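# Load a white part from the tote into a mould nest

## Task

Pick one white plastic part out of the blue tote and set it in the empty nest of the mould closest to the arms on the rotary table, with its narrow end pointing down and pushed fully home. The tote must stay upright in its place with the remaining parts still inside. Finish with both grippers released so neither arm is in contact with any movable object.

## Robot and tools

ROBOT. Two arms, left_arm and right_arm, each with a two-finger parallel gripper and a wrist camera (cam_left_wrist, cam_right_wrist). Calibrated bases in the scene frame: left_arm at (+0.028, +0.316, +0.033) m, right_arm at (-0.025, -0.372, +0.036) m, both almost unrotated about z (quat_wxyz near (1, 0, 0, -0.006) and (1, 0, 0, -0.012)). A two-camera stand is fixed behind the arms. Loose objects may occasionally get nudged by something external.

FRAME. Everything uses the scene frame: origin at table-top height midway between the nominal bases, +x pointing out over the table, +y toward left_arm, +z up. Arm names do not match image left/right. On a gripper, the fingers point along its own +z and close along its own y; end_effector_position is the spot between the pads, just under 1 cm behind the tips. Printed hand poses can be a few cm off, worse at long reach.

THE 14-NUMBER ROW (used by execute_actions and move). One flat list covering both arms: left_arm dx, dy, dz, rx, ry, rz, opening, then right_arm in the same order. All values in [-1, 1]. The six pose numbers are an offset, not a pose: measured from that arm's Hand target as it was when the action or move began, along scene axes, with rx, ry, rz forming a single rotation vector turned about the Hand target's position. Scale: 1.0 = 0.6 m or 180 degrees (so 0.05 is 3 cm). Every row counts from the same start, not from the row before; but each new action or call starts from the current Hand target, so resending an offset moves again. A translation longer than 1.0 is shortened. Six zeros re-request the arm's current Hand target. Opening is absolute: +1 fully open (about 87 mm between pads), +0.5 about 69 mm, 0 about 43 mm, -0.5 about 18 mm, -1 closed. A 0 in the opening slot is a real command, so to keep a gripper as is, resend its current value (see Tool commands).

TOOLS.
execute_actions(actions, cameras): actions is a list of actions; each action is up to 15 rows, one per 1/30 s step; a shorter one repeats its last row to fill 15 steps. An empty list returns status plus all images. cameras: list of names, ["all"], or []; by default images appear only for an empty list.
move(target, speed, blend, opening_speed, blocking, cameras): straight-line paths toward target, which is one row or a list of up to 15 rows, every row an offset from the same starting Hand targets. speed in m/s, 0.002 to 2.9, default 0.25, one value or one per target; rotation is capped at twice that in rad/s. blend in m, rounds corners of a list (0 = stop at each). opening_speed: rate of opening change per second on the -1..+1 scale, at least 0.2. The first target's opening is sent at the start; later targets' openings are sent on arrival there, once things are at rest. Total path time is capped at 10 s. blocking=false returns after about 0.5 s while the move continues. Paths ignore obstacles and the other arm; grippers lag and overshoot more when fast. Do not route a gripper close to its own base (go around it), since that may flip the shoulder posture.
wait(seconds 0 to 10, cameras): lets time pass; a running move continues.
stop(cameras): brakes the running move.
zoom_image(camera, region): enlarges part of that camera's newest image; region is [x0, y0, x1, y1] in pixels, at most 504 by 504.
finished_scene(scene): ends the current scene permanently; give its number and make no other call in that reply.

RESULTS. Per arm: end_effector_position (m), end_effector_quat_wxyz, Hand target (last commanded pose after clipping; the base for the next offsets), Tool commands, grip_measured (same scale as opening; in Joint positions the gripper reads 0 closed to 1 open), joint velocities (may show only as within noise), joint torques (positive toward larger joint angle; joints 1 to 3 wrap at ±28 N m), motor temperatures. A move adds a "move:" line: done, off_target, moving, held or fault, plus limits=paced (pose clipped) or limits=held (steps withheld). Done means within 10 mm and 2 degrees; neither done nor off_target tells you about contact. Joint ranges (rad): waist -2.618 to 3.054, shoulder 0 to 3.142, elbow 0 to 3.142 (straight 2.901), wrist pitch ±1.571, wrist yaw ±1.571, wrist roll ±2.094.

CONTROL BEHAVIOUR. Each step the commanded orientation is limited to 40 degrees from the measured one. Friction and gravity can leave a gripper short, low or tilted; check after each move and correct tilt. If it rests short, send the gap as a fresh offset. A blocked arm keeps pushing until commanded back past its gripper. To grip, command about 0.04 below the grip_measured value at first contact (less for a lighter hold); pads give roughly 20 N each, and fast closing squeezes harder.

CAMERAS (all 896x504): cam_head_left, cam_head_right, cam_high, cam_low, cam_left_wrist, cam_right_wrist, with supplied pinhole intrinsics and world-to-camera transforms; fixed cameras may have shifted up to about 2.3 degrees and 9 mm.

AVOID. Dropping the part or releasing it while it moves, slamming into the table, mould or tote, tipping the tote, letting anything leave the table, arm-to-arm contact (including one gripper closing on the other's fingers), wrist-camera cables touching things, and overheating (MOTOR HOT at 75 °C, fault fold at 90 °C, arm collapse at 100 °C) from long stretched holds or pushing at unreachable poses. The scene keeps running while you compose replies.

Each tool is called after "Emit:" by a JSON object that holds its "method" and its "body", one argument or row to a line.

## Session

Emit:
{"method": "execute_actions", "body": {
  "actions": []
}}

Scene clock: 0.00 s.
left_arm: end_effector_position=(+0.3120, +0.2415, +0.2616) grip_measured=+1.000 end_effector_quat_wxyz=(+0.542, +0.103, +0.831, +0.070) | right_arm: end_effector_position=(+0.2310, -0.4574, +0.1255) grip_measured=+0.985 end_effector_quat_wxyz=(+0.450, +0.120, +0.878, -0.108)
Joint positions: left_arm=[-0.537 0.881 0.854 -0.45 -0.503 0.007 1] | right_arm=[-0.232 0.823 0.419 -0.208 0.095 -0.034 0.993]
Joint velocities: within noise
Joint torques (N m): no reading
Motor temperatures (°C): left_arm=[28 31 34 28 27 29 28] | right_arm=[29 32 33 28 27 28 31]
Heat: left arm: 34 °C; right arm: 33 °C.
Hand target: left_arm +0.3125, +0.2412, +0.2659; +0.547, +0.101, +0.829, +0.068 | right_arm +0.2344, -0.4583, +0.1320; +0.459, +0.120, +0.874, -0.109
Tool commands: left_gripper/opening=+1.0 right_gripper/opening=+1.0
camera_calibration:
cam_left_wrist: T_world_to_cam=[[-0.0995639, -0.970617, -0.219066, 0.319423], [-0.954538, 0.155336, -0.254417, 0.348673], [0.28097, 0.183776, -0.941957, 0.252936], [0, 0, 0, 1]] pos_world=[0.293557, 0.209393, 0.396937]
cam_right_wrist: T_world_to_cam=[[-0.315204, -0.944162, 0.0959412, -0.37519], [-0.94598, 0.304493, -0.111378, 0.397127], [0.0759456, -0.125865, -0.989136, 0.194348], [0, 0, 0, 1]] pos_world=[0.242653, -0.450701, 0.272464]

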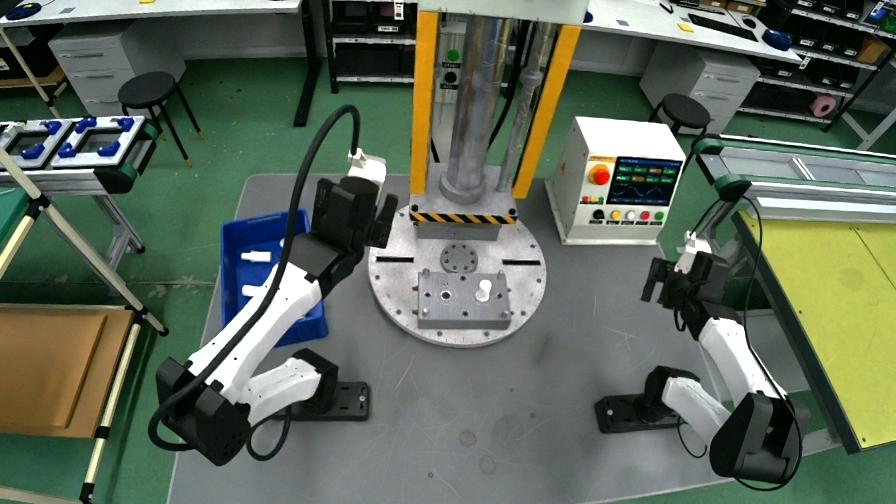

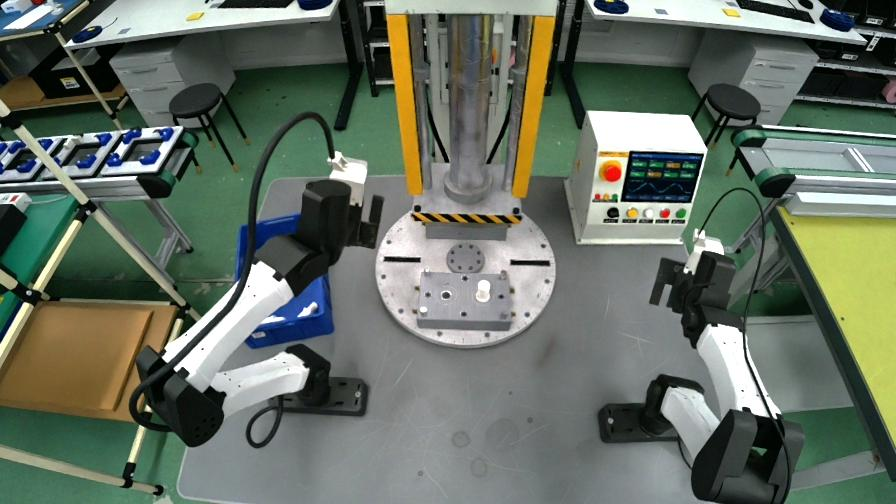

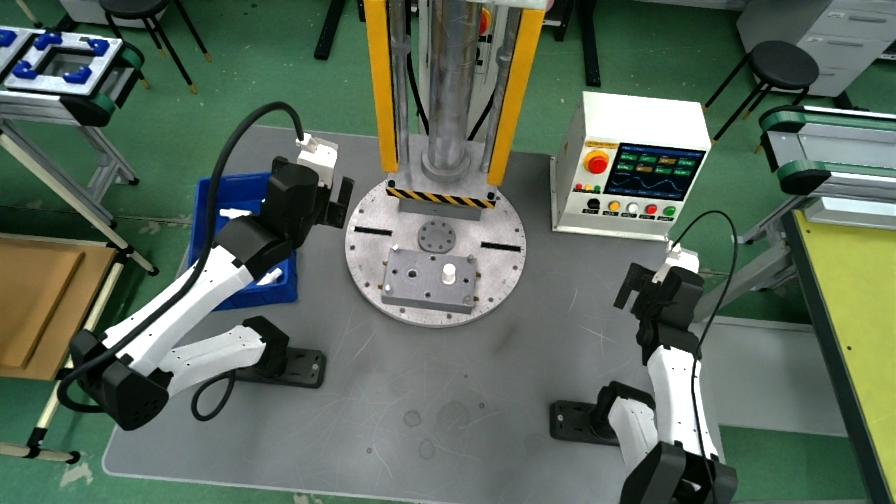

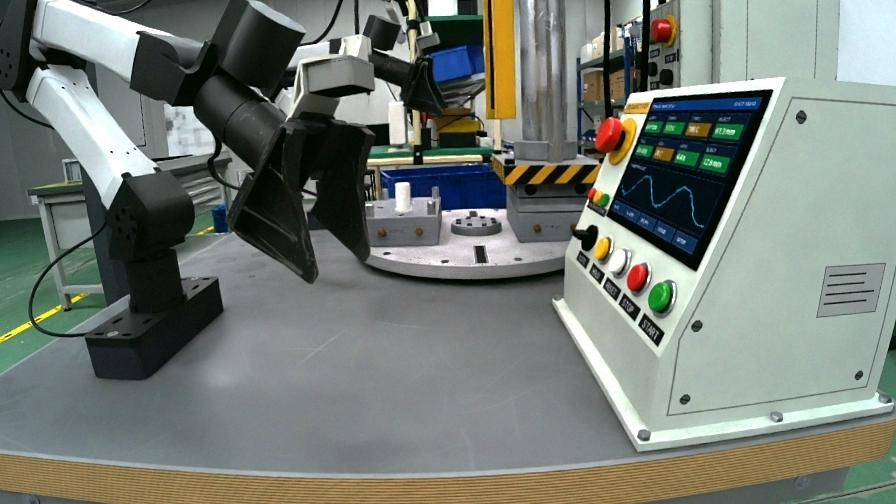

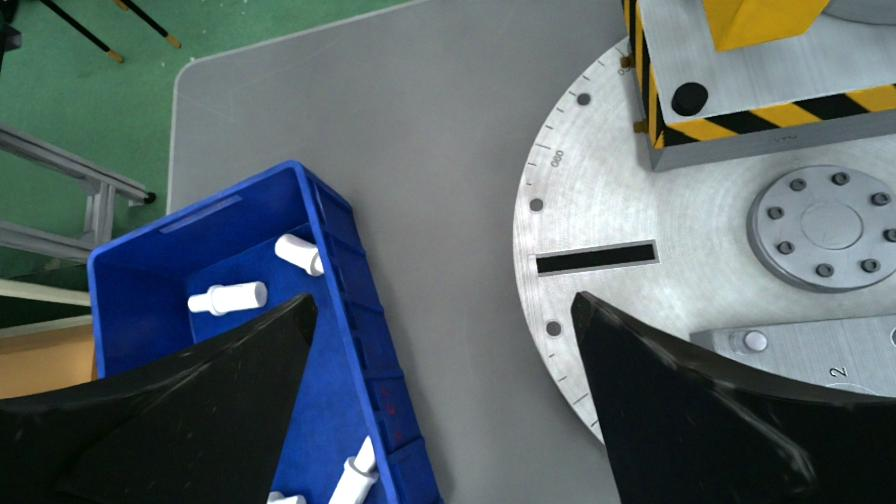

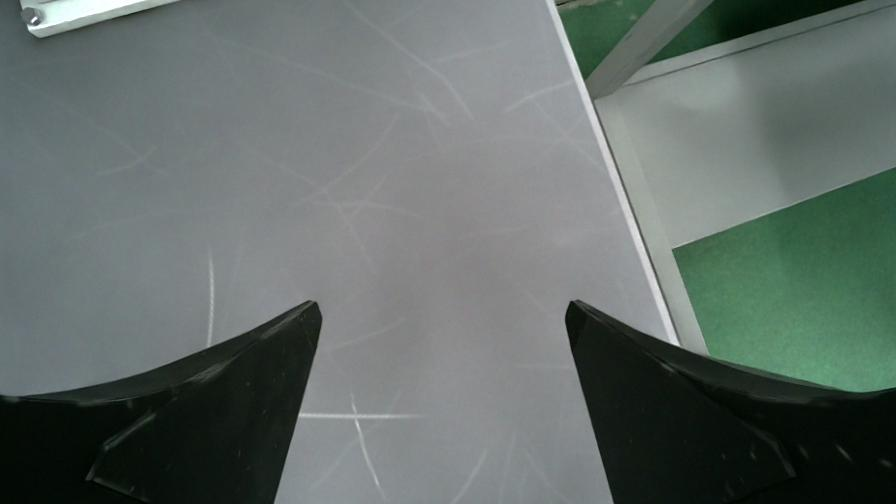

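Emit:
{"method": "zoom_image", "body": {
  "camera": "cam_head_left",
  "region": [200, 190, 350, 360]
}}

Emit:
{"method": "zoom_image", "body": {
  "camera": "cam_head_right",
  "region": [200, 200, 350, 360]
}}

Emit:
{"method": "zoom_image", "body": {
  "camera": "cam_high",
  "region": [170, 150, 320, 320]
}}

Emit:
{"method": "zoom_image", "body": {
  "camera": "cam_left_wrist",
  "region": [70, 150, 450, 504]
}}

Emit:
{"method": "zoom_image", "body": {
  "camera": "cam_low",
  "region": [350, 150, 450, 260]
}}

Emit:
{"method": "zoom_image", "body": {
  "camera": "cam_high",
  "region": [360, 220, 500, 330]
}}

Scaled by 2.965 from the camera's 896x504 image, which has a finer 1280x720 frame.

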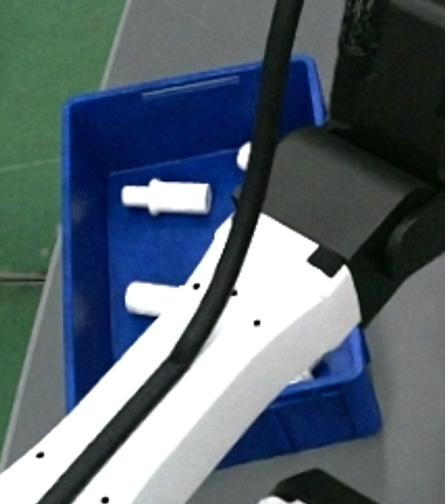

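Scaled by 3.150 from the camera's 896x504 image, which has a finer 1280x720 frame.

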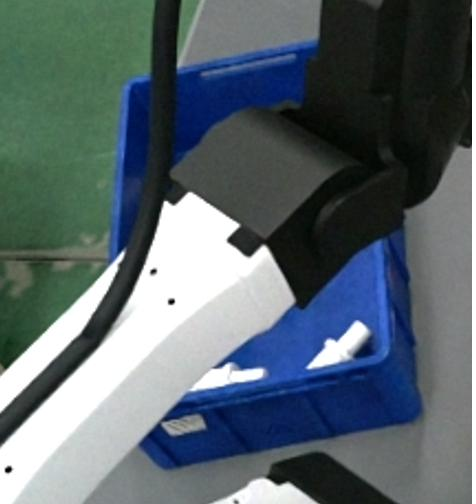

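Scaled by 2.965 from the camera's 896x504 image, which has a finer 1280x720 frame.

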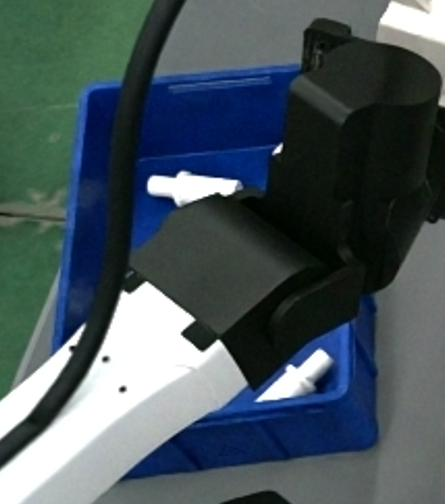

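Scaled by 1.326 from the camera's 896x504 image, which has a finer 1280x720 frame.

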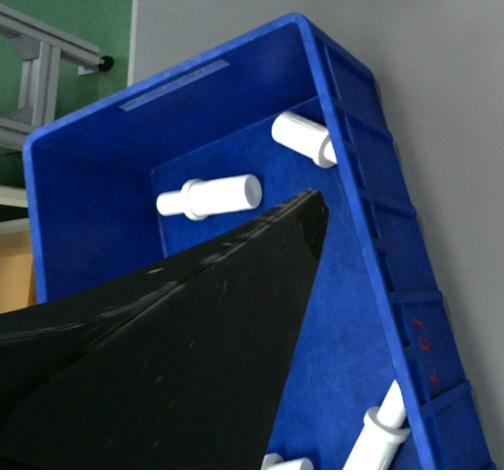

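Scaled by 4.582 from the camera's 896x504 image, which has a finer 1280x720 frame.

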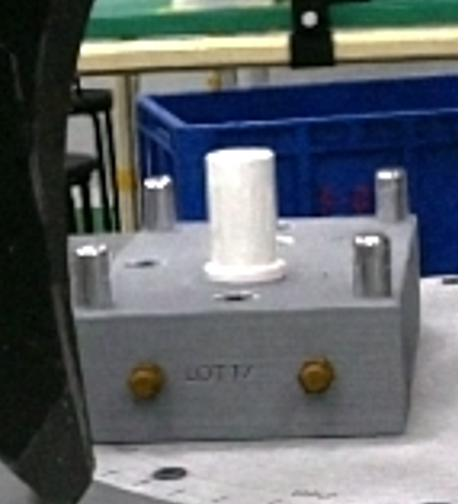

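Scaled by 3.600 from the camera's 896x504 image, which has a finer 1280x720 frame.

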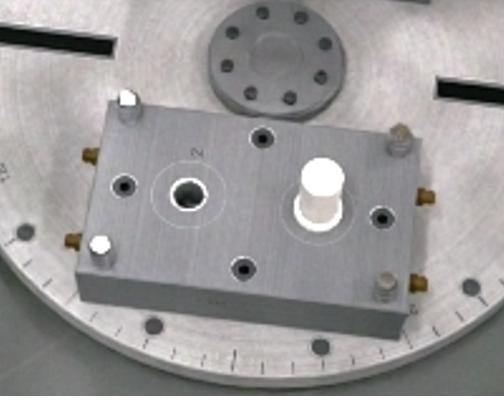

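Emit:
{"method": "move", "body": {
  "target": [-0.0542,0.2647,-0.0265,-0.0531,0.2866,0.0602,0.1,0,0,0,0,0,0,1],
  "speed": 0.3,
  "cameras": ["cam_left_wrist","cam_high","cam_head_left"]
}}

Emit:
{"method": "zoom_image", "body": {
  "camera": "cam_left_wrist",
  "region": [200, 0, 700, 450]
}}

Scene clock: 183.17 s.
left_arm: end_effector_position=(+0.2775, +0.3997, +0.2465) grip_measured=+0.100 end_effector_quat_wxyz=(+0.128, -0.003, +0.992, +0.005) | right_arm: end_effector_position=(+0.2310, -0.4574, +0.1255) grip_measured=+0.985 end_effector_quat_wxyz=(+0.450, +0.120, +0.878, -0.108)
Joint positions: left_arm=[0.333 1.514 1.634 -1.444 0.069 0.306 0.55] | right_arm=[-0.232 0.823 0.419 -0.208 0.095 -0.034 0.993]
Joint torques (N m): left_arm=[1.2 -4.31 9.73 0.65 0.32 0.09] | right_arm=[-0.39 -1.32 8.16 2.12 0.08 0.04]
Motor temperatures (°C): left_arm=[28 30 46 36 27 29 28] | right_arm=[29 32 45 39 27 28 31]
Heat: left arm: 46 °C; right arm: 45 °C.
Hand target: left_arm +0.2800, +0.4001, +0.2501; +0.130, +0.000, +0.991, +0.000 | right_arm +0.2344, -0.4583, +0.1320; +0.459, +0.120, +0.874, -0.109
Off the commanded pose: left_arm 0.004 m, 1 deg | right_arm 0.007 m, 1 deg.
move: done
camera_calibration:
cam_left_wrist: T_world_to_cam=[[0.0116743, -0.999932, -0.000659286, 0.393191], [-0.811229, -0.00985665, 0.584646, 0.106662], [-0.584613, -0.0062905, -0.811288, 0.503266], [0, 0, 0, 1]] pos_world=[0.376153, 0.397381, 0.346194]
Images, in order (width x height): cam_head_left 896x504, cam_high 896x504, cam_left_wrist 896x504.

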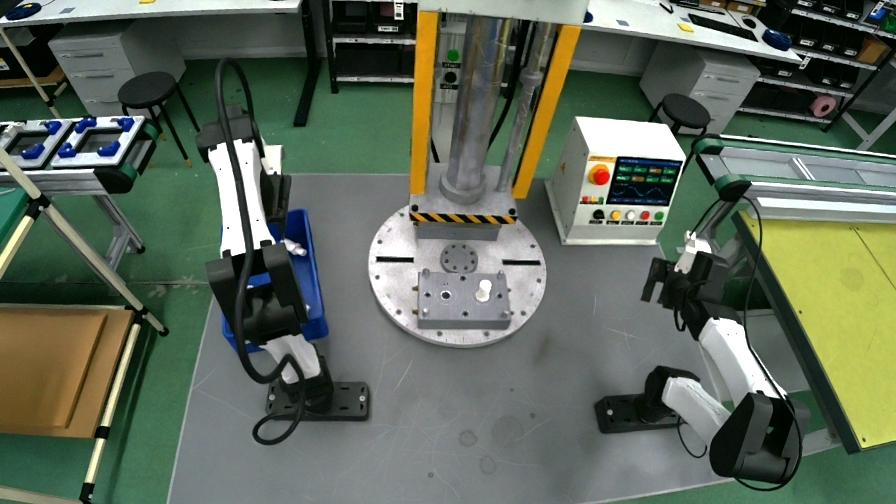

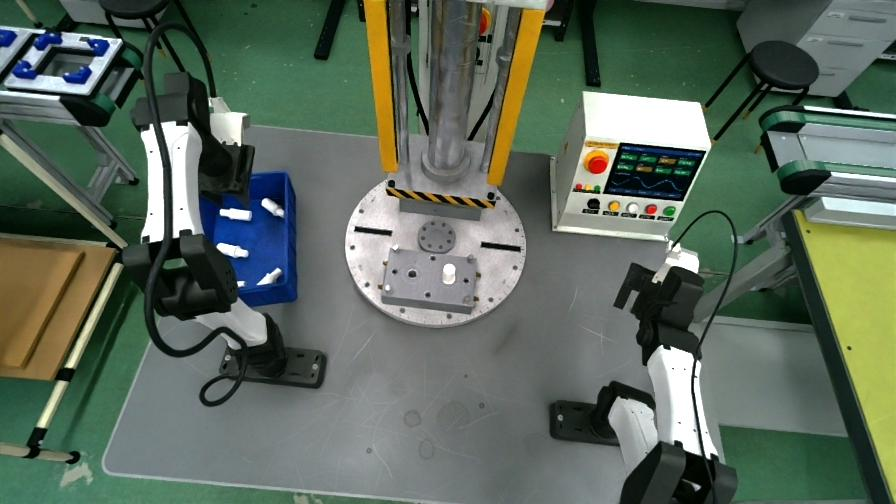

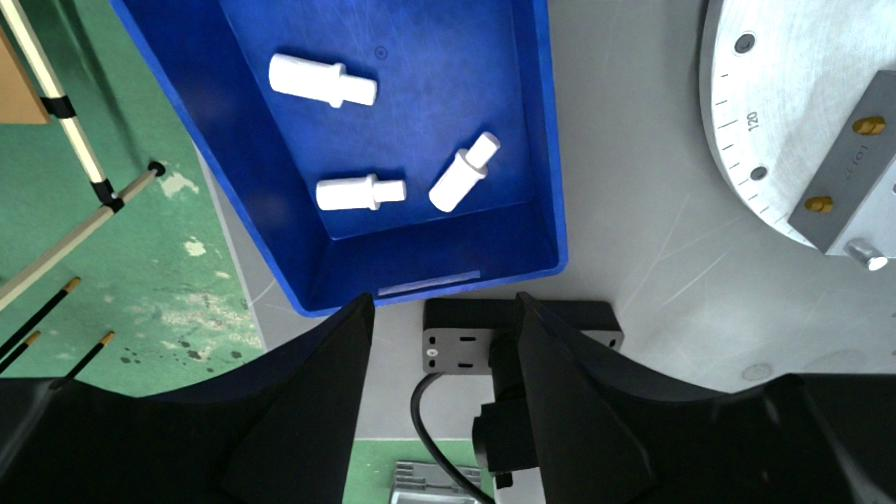

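Scaled by 1.008 from the camera's 896x504 image, which has a finer 1280x720 frame.

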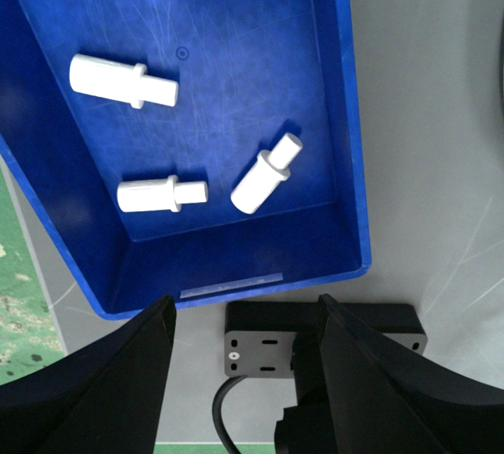

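Emit:
{"method": "move", "body": {
  "target": [0.0095,0.1565,-0.19,0.0382,-0.0467,0.4352,0.1,0,0,0,0,0,0,1],
  "speed": 0.25,
  "cameras": ["cam_left_wrist","cam_high","cam_head_left"]
}}

Emit:
{"method": "zoom_image", "body": {
  "camera": "cam_left_wrist",
  "region": [250, 100, 650, 400]
}}

Scene clock: 279.30 s.
left_arm: end_effector_position=(+0.2869, +0.4884, +0.1422) grip_measured=+0.100 end_effector_quat_wxyz=(+0.170, -0.611, +0.762, +0.127) | right_arm: end_effector_position=(+0.2310, -0.4574, +0.1255) grip_measured=+0.985 end_effector_quat_wxyz=(+0.450, +0.120, +0.878, -0.108)
Joint positions: left_arm=[0.52 1.539 1.219 -0.946 -0.305 -0.797 0.55] | right_arm=[-0.232 0.823 0.419 -0.208 0.095 -0.034 0.993]
Joint torques (N m): left_arm=[1.26 -4.66 6.9 1.02 -0.37 -0.09] | right_arm=[-0.28 -1.22 8.18 2.14 0.11 0.04]
Heat: left arm: 48 °C; right arm: 47 °C.
Hand target: left_arm +0.2857, +0.4939, +0.1362; +0.168, -0.618, +0.756, +0.137 | right_arm +0.2344, -0.4583, +0.1320; +0.459, +0.120, +0.874, -0.109
Off the commanded pose: left_arm 0.008 m, 2 deg | right_arm 0.007 m, 1 deg.
move: done
camera_calibration:
cam_left_wrist: T_world_to_cam=[[0.975821, -0.217264, 0.0238718, -0.180573], [-0.205632, -0.875542, 0.437198, 0.446225], [-0.0740864, -0.431536, -0.899048, 0.498457], [0, 0, 0, 1]] pos_world=[0.304893, 0.566559, 0.257359]
Images, in order (width x height): cam_head_left 896x504, cam_high 896x504, cam_left_wrist 896x504.

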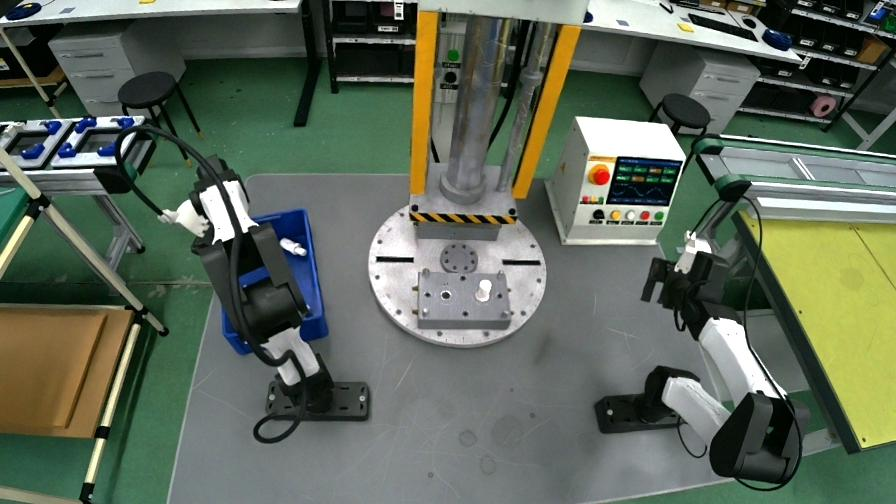

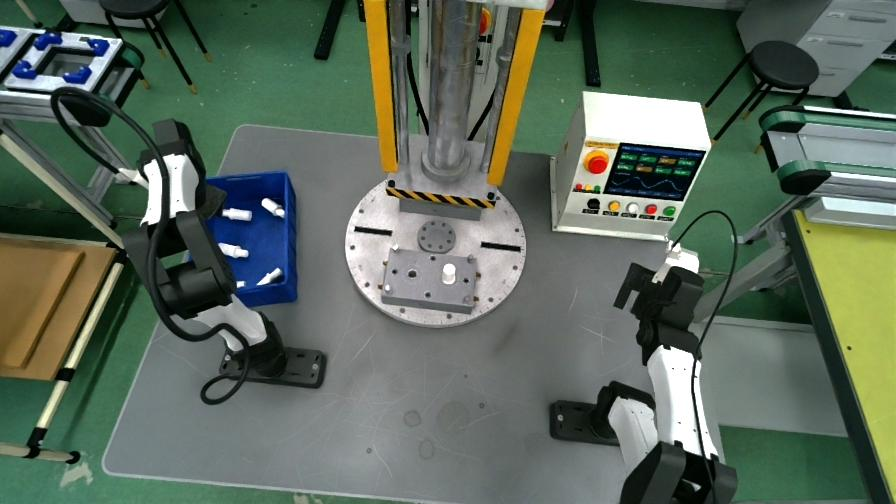

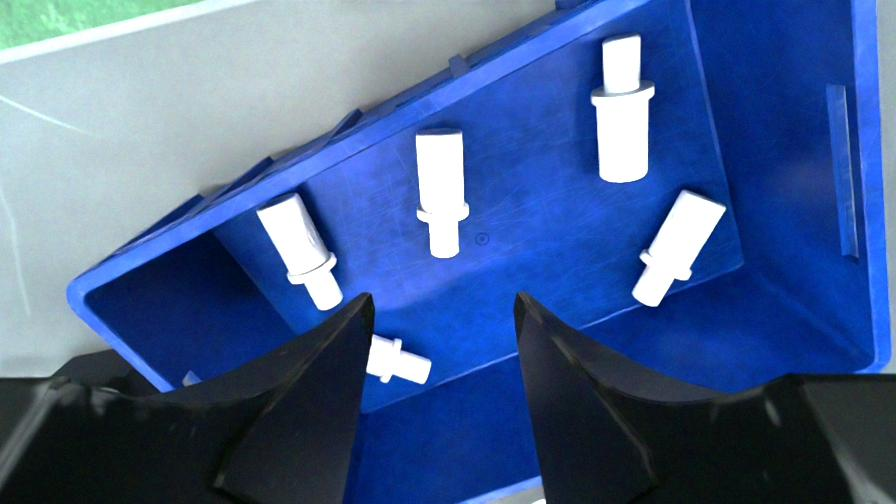

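Scaled by 1.260 from the camera's 896x504 image, which has a finer 1280x720 frame.

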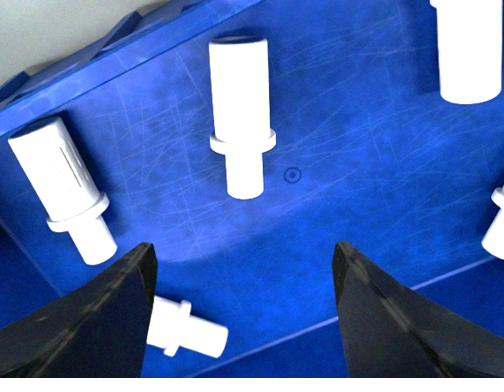

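Emit:
{"method": "move", "body": {
  "target": [0.0093,0.0127,-0.14,0,0,0,0.1,0,0,0,0,0,0,1],
  "speed": 0.12,
  "cameras": ["cam_left_wrist","cam_high"]
}}

Scene clock: 307.33 s.
left_arm: end_effector_position=(+0.2935, +0.4966, +0.0573) grip_measured=+0.100 end_effector_quat_wxyz=(+0.169, -0.616, +0.758, +0.129) | right_arm: end_effector_position=(+0.2310, -0.4574, +0.1255) grip_measured=+0.985 end_effector_quat_wxyz=(+0.450, +0.120, +0.878, -0.108)
Joint positions: left_arm=[0.532 1.661 0.995 -0.602 -0.307 -0.798 0.55] | right_arm=[-0.232 0.823 0.419 -0.208 0.095 -0.034 0.993]
Joint torques (N m): left_arm=[1.35 -5.33 6.57 1.05 -0.28 0.04] | right_arm=[-0.35 -1.18 8.12 2.13 0.08 0.04]
Heat: left arm: 46 °C; right arm: 47 °C.
Hand target: left_arm +0.2912, +0.5015, +0.0521; +0.168, -0.618, +0.756, +0.137 | right_arm +0.2344, -0.4583, +0.1320; +0.459, +0.120, +0.874, -0.109
Off the commanded pose: left_arm 0.007 m, 1 deg | right_arm 0.007 m, 1 deg.
move: done
camera_calibration:
cam_left_wrist: T_world_to_cam=[[0.978568, -0.204707, 0.0223372, -0.1902], [-0.193685, -0.878153, 0.437417, 0.489644], [-0.0699267, -0.432369, -0.898981, 0.425359], [0, 0, 0, 1]] pos_world=[0.310705, 0.574959, 0.172459]
Images, in order (width x height): cam_high 896x504, cam_left_wrist 896x504.

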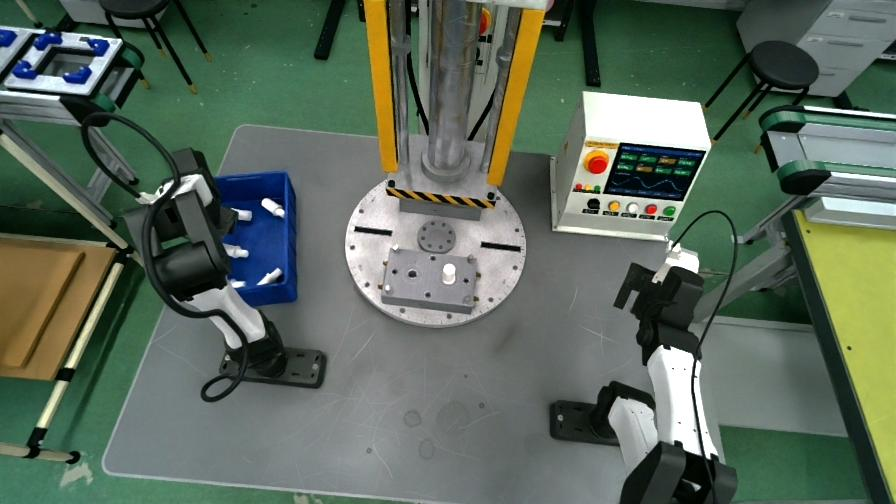

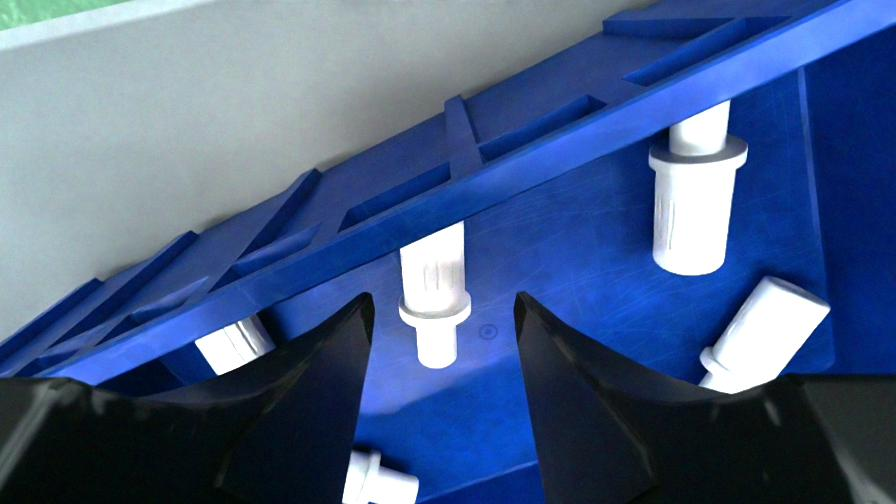

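Emit:
{"method": "move", "body": {
  "target": [-0.0095,0.0017,-0.054,0,0,0,0.1,0,0,0,0,0,0,1],
  "speed": 0.06,
  "cameras": ["cam_left_wrist","cam_high","cam_head_left"]
}}

Emit:
{"method": "zoom_image", "body": {
  "camera": "cam_left_wrist",
  "region": [300, 200, 600, 460]
}}

Emit:
{"method": "zoom_image", "body": {
  "camera": "cam_head_left",
  "region": [180, 150, 340, 360]
}}

Scene clock: 323.80 s.
left_arm: end_effector_position=(+0.2900, +0.4974, +0.0286) grip_measured=+0.100 end_effector_quat_wxyz=(+0.172, -0.616, +0.758, +0.129) | right_arm: end_effector_position=(+0.2310, -0.4574, +0.1255) grip_measured=+0.985 end_effector_quat_wxyz=(+0.450, +0.120, +0.878, -0.108)
Joint positions: left_arm=[0.539 1.7 0.909 -0.467 -0.307 -0.791 0.55] | right_arm=[-0.232 0.823 0.419 -0.208 0.095 -0.034 0.993]
Joint torques (N m): left_arm=[1.83 -4.72 5.64 1.16 -0.24 0.1] | right_arm=[-0.31 -1.13 8.14 2.14 0.11 -0.01]
Heat: left arm: 45 °C; right arm: 48 °C.
Hand target: left_arm +0.2856, +0.5025, +0.0197; +0.168, -0.618, +0.756, +0.137 | right_arm +0.2344, -0.4583, +0.1320; +0.459, +0.120, +0.874, -0.109
Off the commanded pose: left_arm 0.011 m, 1 deg | right_arm 0.007 m, 1 deg.
move: off_target (left_arm)
camera_calibration:
cam_left_wrist: T_world_to_cam=[[0.978514, -0.204522, 0.0260995, -0.186191], [-0.195561, -0.880546, 0.431735, 0.50408], [-0.0653175, -0.427563, -0.901623, 0.395976], [0, 0, 0, 1]] pos_world=[0.306633, 0.575089, 0.144251]
Images, in order (width x height): cam_head_left 896x504, cam_high 896x504, cam_left_wrist 896x504.

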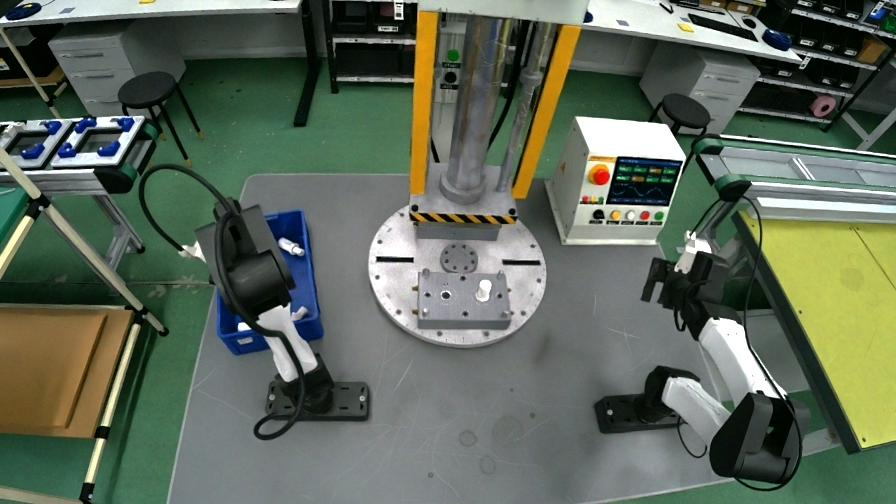

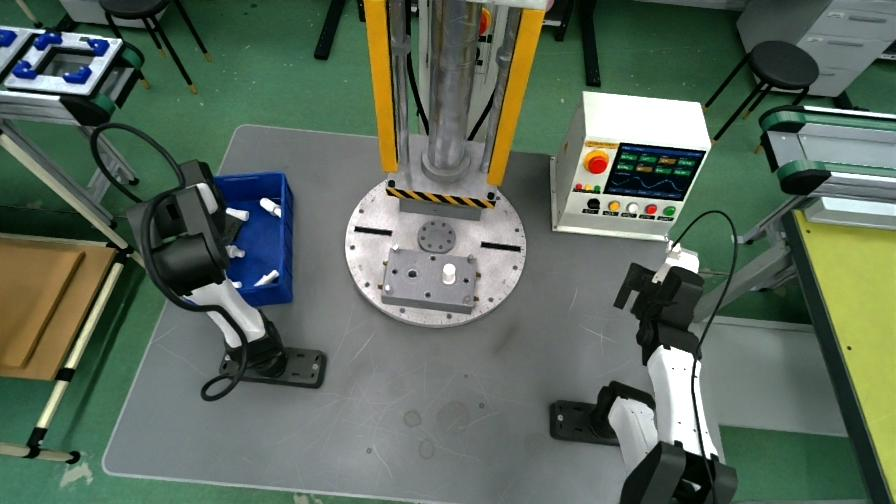

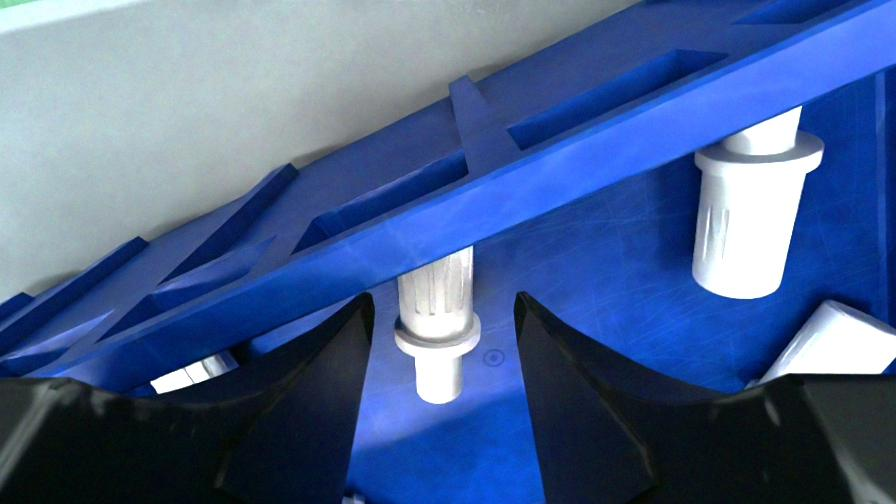

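Scaled by 1.680 from the camera's 896x504 image, which has a finer 1280x720 frame.

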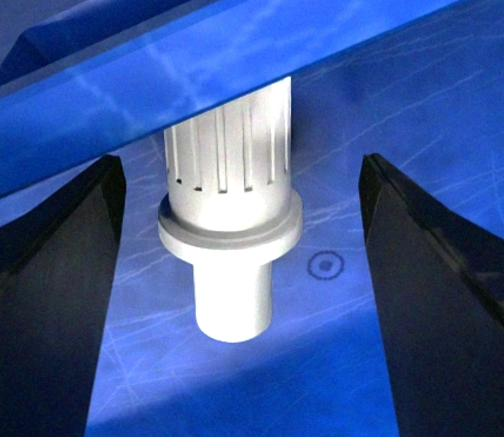

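Scaled by 2.400 from the camera's 896x504 image, which has a finer 1280x720 frame.

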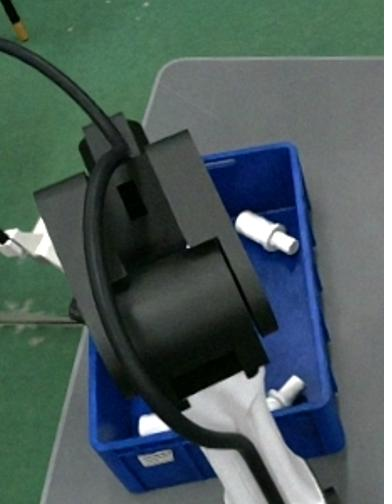

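Emit:
{"method": "move", "body": {
  "target": [0.0,0.0,0.15,0,0,0,0.1,0,0,0,0,0,0,1],
  "speed": 0.12,
  "cameras": ["cam_left_wrist","cam_high","cam_head_left"]
}}

Scene clock: 343.43 s.
left_arm: end_effector_position=(+0.2832, +0.4958, +0.0963) grip_measured=+0.100 end_effector_quat_wxyz=(+0.150, -0.617, +0.761, +0.133) | right_arm: end_effector_position=(+0.2310, -0.4574, +0.1255) grip_measured=+0.985 end_effector_quat_wxyz=(+0.450, +0.120, +0.878, -0.108)
Joint positions: left_arm=[0.545 1.608 1.109 -0.804 -0.307 -0.788 0.55] | right_arm=[-0.232 0.823 0.419 -0.208 0.095 -0.034 0.993]
Joint torques (N m): left_arm=[1.35 -7.97 9.74 0.71 -0.24 0.06] | right_arm=[-0.28 -1.21 8.1 2.12 0.1 0.02]
Heat: left arm: 44 °C; right arm: 48 °C.
Hand target: left_arm +0.2855, +0.5025, +0.1096; +0.167, -0.618, +0.756, +0.137 | right_arm +0.2344, -0.4583, +0.1320; +0.459, +0.120, +0.874, -0.109
Off the commanded pose: left_arm 0.015 m, 2 deg | right_arm 0.007 m, 1 deg.
move: off_target (left_arm)
camera_calibration:
cam_left_wrist: T_world_to_cam=[[0.97975, -0.200055, -0.00819092, -0.180881], [-0.174068, -0.871269, 0.458902, 0.458822], [-0.0989421, -0.448184, -0.888449, 0.474338], [0, 0, 0, 1]] pos_world=[0.304016, 0.576162, 0.20939]
Images, in order (width x height): cam_head_left 896x504, cam_high 896x504, cam_left_wrist 896x504.

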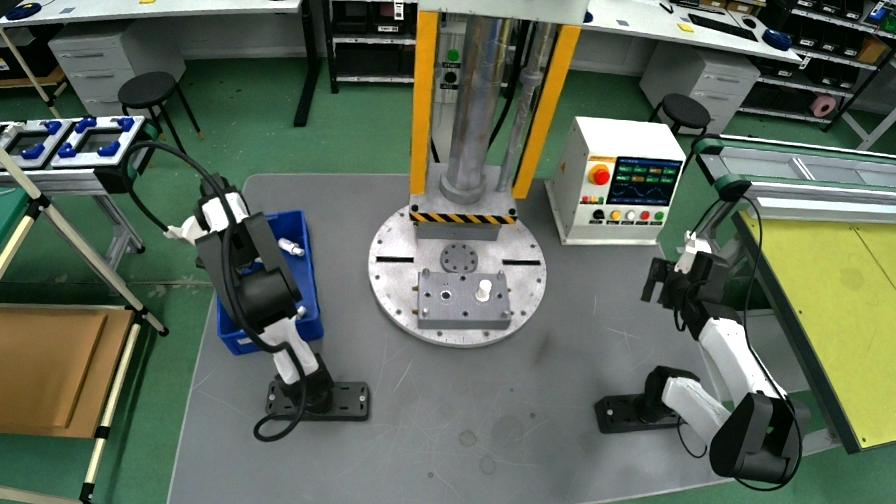

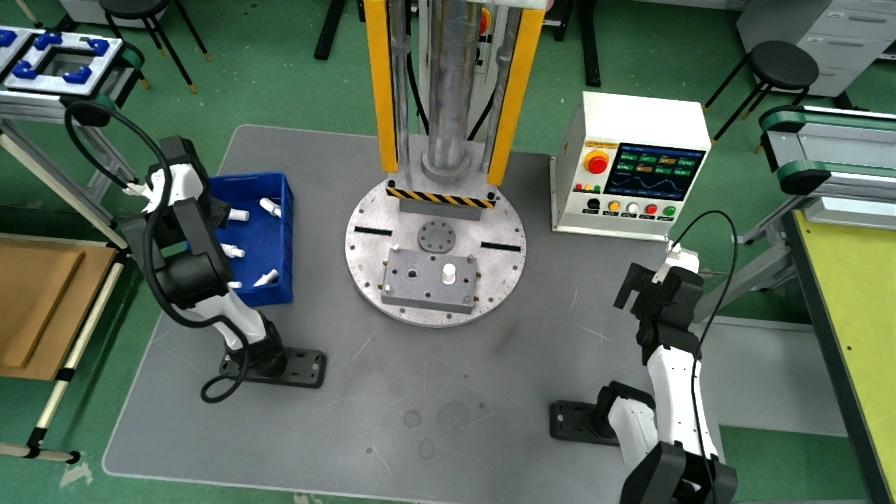

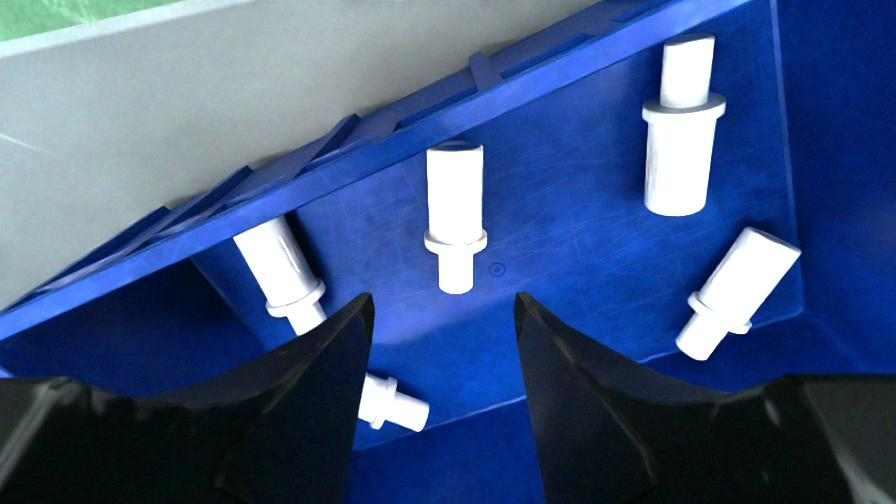

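Emit:
{"method": "move", "body": {
  "target": [0.0025,-0.0542,-0.0577,0,0,0,0.0,0,0,0,0,0,0,1],
  "speed": 0.12,
  "cameras": ["cam_left_wrist","cam_high"]
}}

Scene clock: 403.33 s.
left_arm: end_effector_position=(+0.2846, +0.4670, +0.0695) grip_measured=+0.000 end_effector_quat_wxyz=(+0.148, -0.616, +0.763, +0.132) | right_arm: end_effector_position=(+0.2310, -0.4574, +0.1255) grip_measured=+0.985 end_effector_quat_wxyz=(+0.450, +0.120, +0.878, -0.108)
Joint positions: left_arm=[0.457 1.604 0.996 -0.726 -0.325 -0.875 0.5] | right_arm=[-0.232 0.823 0.419 -0.208 0.095 -0.034 0.993]
Joint torques (N m): left_arm=[0.2 -7.9 6.39 0.91 -0.37 -0.09] | right_arm=[-0.35 -1.29 8.16 2.11 0.08 0.03]
Motor temperatures (°C): left_arm=[28 39 45 31 28 29 28] | right_arm=[29 32 48 43 27 28 31]
Heat: left arm: 45 °C; right arm: 48 °C.
Hand target: left_arm +0.2871, +0.4700, +0.0752; +0.168, -0.618, +0.756, +0.137 | right_arm +0.2344, -0.4583, +0.1320; +0.459, +0.120, +0.874, -0.109
Off the commanded pose: left_arm 0.007 m, 2 deg | right_arm 0.007 m, 1 deg.
move: done
camera_calibration:
cam_left_wrist: T_world_to_cam=[[0.978937, -0.203973, -0.00882202, -0.186107], [-0.176783, -0.868474, 0.463143, 0.445476], [-0.10213, -0.451828, -0.88624, 0.440241], [0, 0, 0, 1]] pos_world=[0.305901, 0.547837, 0.182198]
Images, in order (width x height): cam_high 896x504, cam_left_wrist 896x504.

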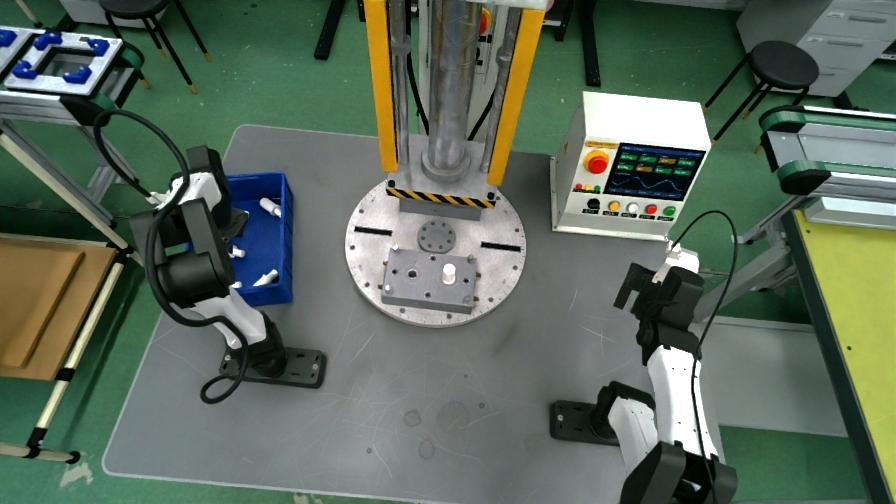

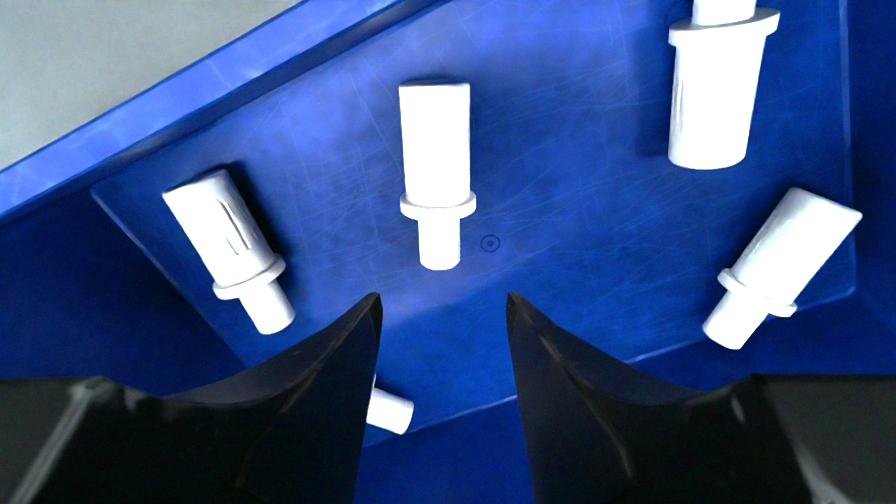

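Emit:
{"method": "move", "body": {
  "target": [-0.0033,0.0033,-0.0945,0,0,0,0.0,0,0,0,0,0,0,1],
  "speed": 0.08,
  "cameras": ["cam_left_wrist","cam_high"]
}}

Emit:
{"method": "zoom_image", "body": {
  "camera": "cam_left_wrist",
  "region": [300, 130, 600, 430]
}}

Scene clock: 421.63 s.
left_arm: end_effector_position=(+0.2871, +0.4683, +0.0235) grip_measured=+0.000 end_effector_quat_wxyz=(+0.168, -0.617, +0.758, +0.127) | right_arm: end_effector_position=(+0.2310, -0.4574, +0.1255) grip_measured=+0.985 end_effector_quat_wxyz=(+0.450, +0.120, +0.878, -0.108)
Joint positions: left_arm=[0.457 1.666 0.851 -0.478 -0.325 -0.876 0.5] | right_arm=[-0.232 0.823 0.419 -0.208 0.095 -0.034 0.993]
Joint torques (N m): left_arm=[0.92 -4.97 5.98 0.98 -0.34 0] | right_arm=[-0.39 -1.28 8.1 2.14 0.06 0.02]
Heat: left arm: 44 °C; right arm: 49 °C.
Hand target: left_arm +0.2850, +0.4719, +0.0184; +0.168, -0.618, +0.756, +0.137 | right_arm +0.2344, -0.4583, +0.1320; +0.459, +0.120, +0.874, -0.109
Off the commanded pose: left_arm 0.007 m, 1 deg | right_arm 0.007 m, 1 deg.
move: done
camera_calibration:
cam_left_wrist: T_world_to_cam=[[0.978767, -0.20361, 0.0236076, -0.189611], [-0.192999, -0.876663, 0.440696, 0.477434], [-0.069034, -0.435895, -0.897346, 0.383567], [0, 0, 0, 1]] pos_world=[0.304209, 0.547137, 0.138265]
Images, in order (width x height): cam_high 896x504, cam_left_wrist 896x504.

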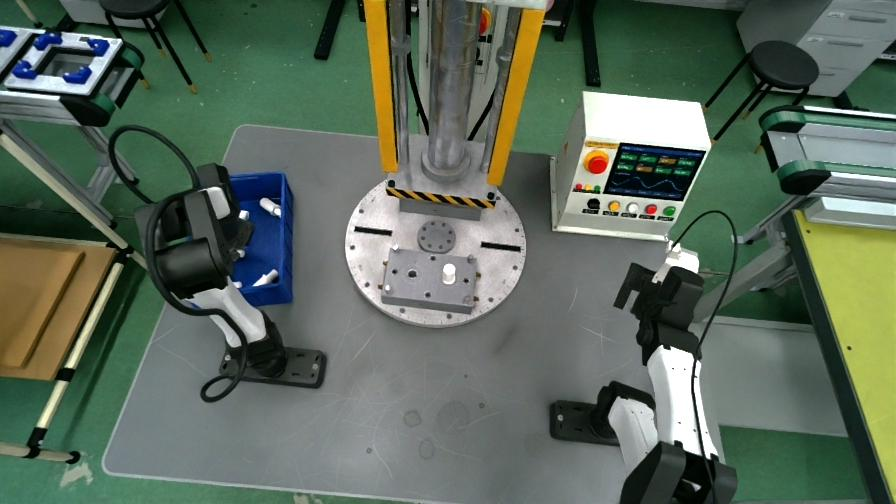

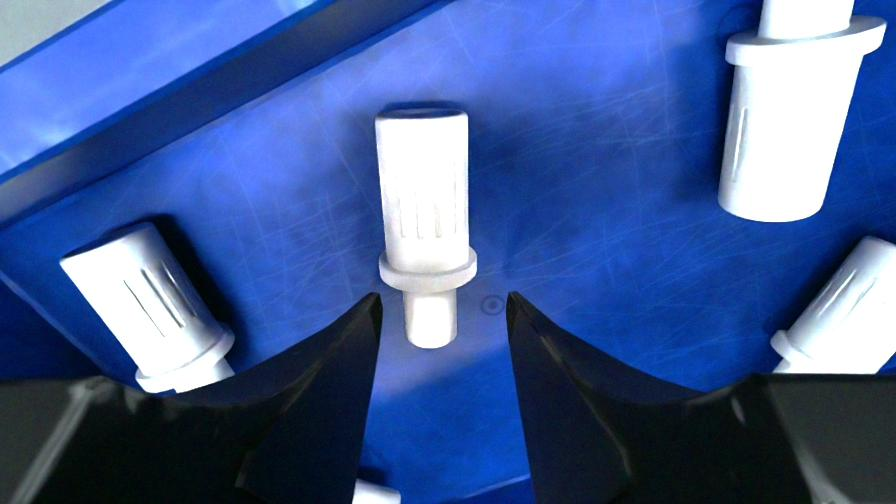

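Scaled by 1.680 from the camera's 896x504 image, which has a finer 1280x720 frame.

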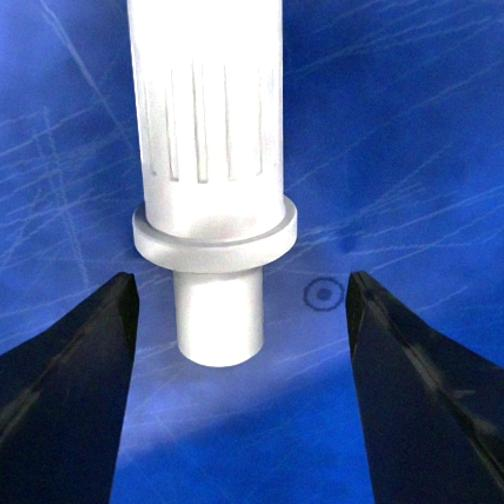

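Emit:
{"method": "move", "body": {
  "target": [-0.0117,0.0025,0.004,0,0,0,0.0,0,0,0,0,0,0,1],
  "speed": 0.08,
  "cameras": ["cam_left_wrist"]
}}

Scene clock: 428.70 s.
left_arm: end_effector_position=(+0.2796, +0.4685, +0.0192) grip_measured=+0.000 end_effector_quat_wxyz=(+0.159, -0.618, +0.759, +0.130) | right_arm: end_effector_position=(+0.2310, -0.4574, +0.1255) grip_measured=+0.985 end_effector_quat_wxyz=(+0.450, +0.120, +0.878, -0.108)
Joint positions: left_arm=[0.468 1.666 0.834 -0.476 -0.325 -0.868 0.5] | right_arm=[-0.232 0.823 0.419 -0.208 0.095 -0.034 0.993]
Joint torques (N m): left_arm=[1.35 -6.87 5.71 0.94 -0.3 0.08] | right_arm=[-0.36 -1.29 8.09 2.13 0.08 0.02]
Heat: left arm: 44 °C; right arm: 49 °C.
Hand target: left_arm +0.2780, +0.4735, +0.0208; +0.168, -0.618, +0.756, +0.137 | right_arm +0.2344, -0.4583, +0.1320; +0.459, +0.120, +0.874, -0.109
Off the commanded pose: left_arm 0.005 m, 1 deg | right_arm 0.007 m, 1 deg.
move: done
camera_calibration:
cam_left_wrist: T_world_to_cam=[[0.979854, -0.199539, 0.0083669, -0.18398], [-0.181974, -0.874771, 0.449067, 0.473797], [-0.0822872, -0.441543, -0.893459, 0.385583], [0, 0, 0, 1]] pos_world=[0.298221, 0.548004, 0.133275]
Images, in order (width x height): cam_left_wrist 896x504.

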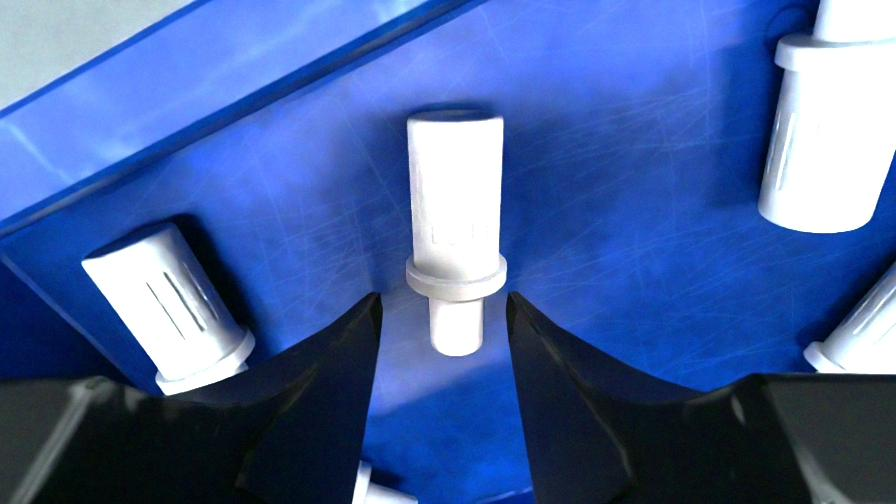

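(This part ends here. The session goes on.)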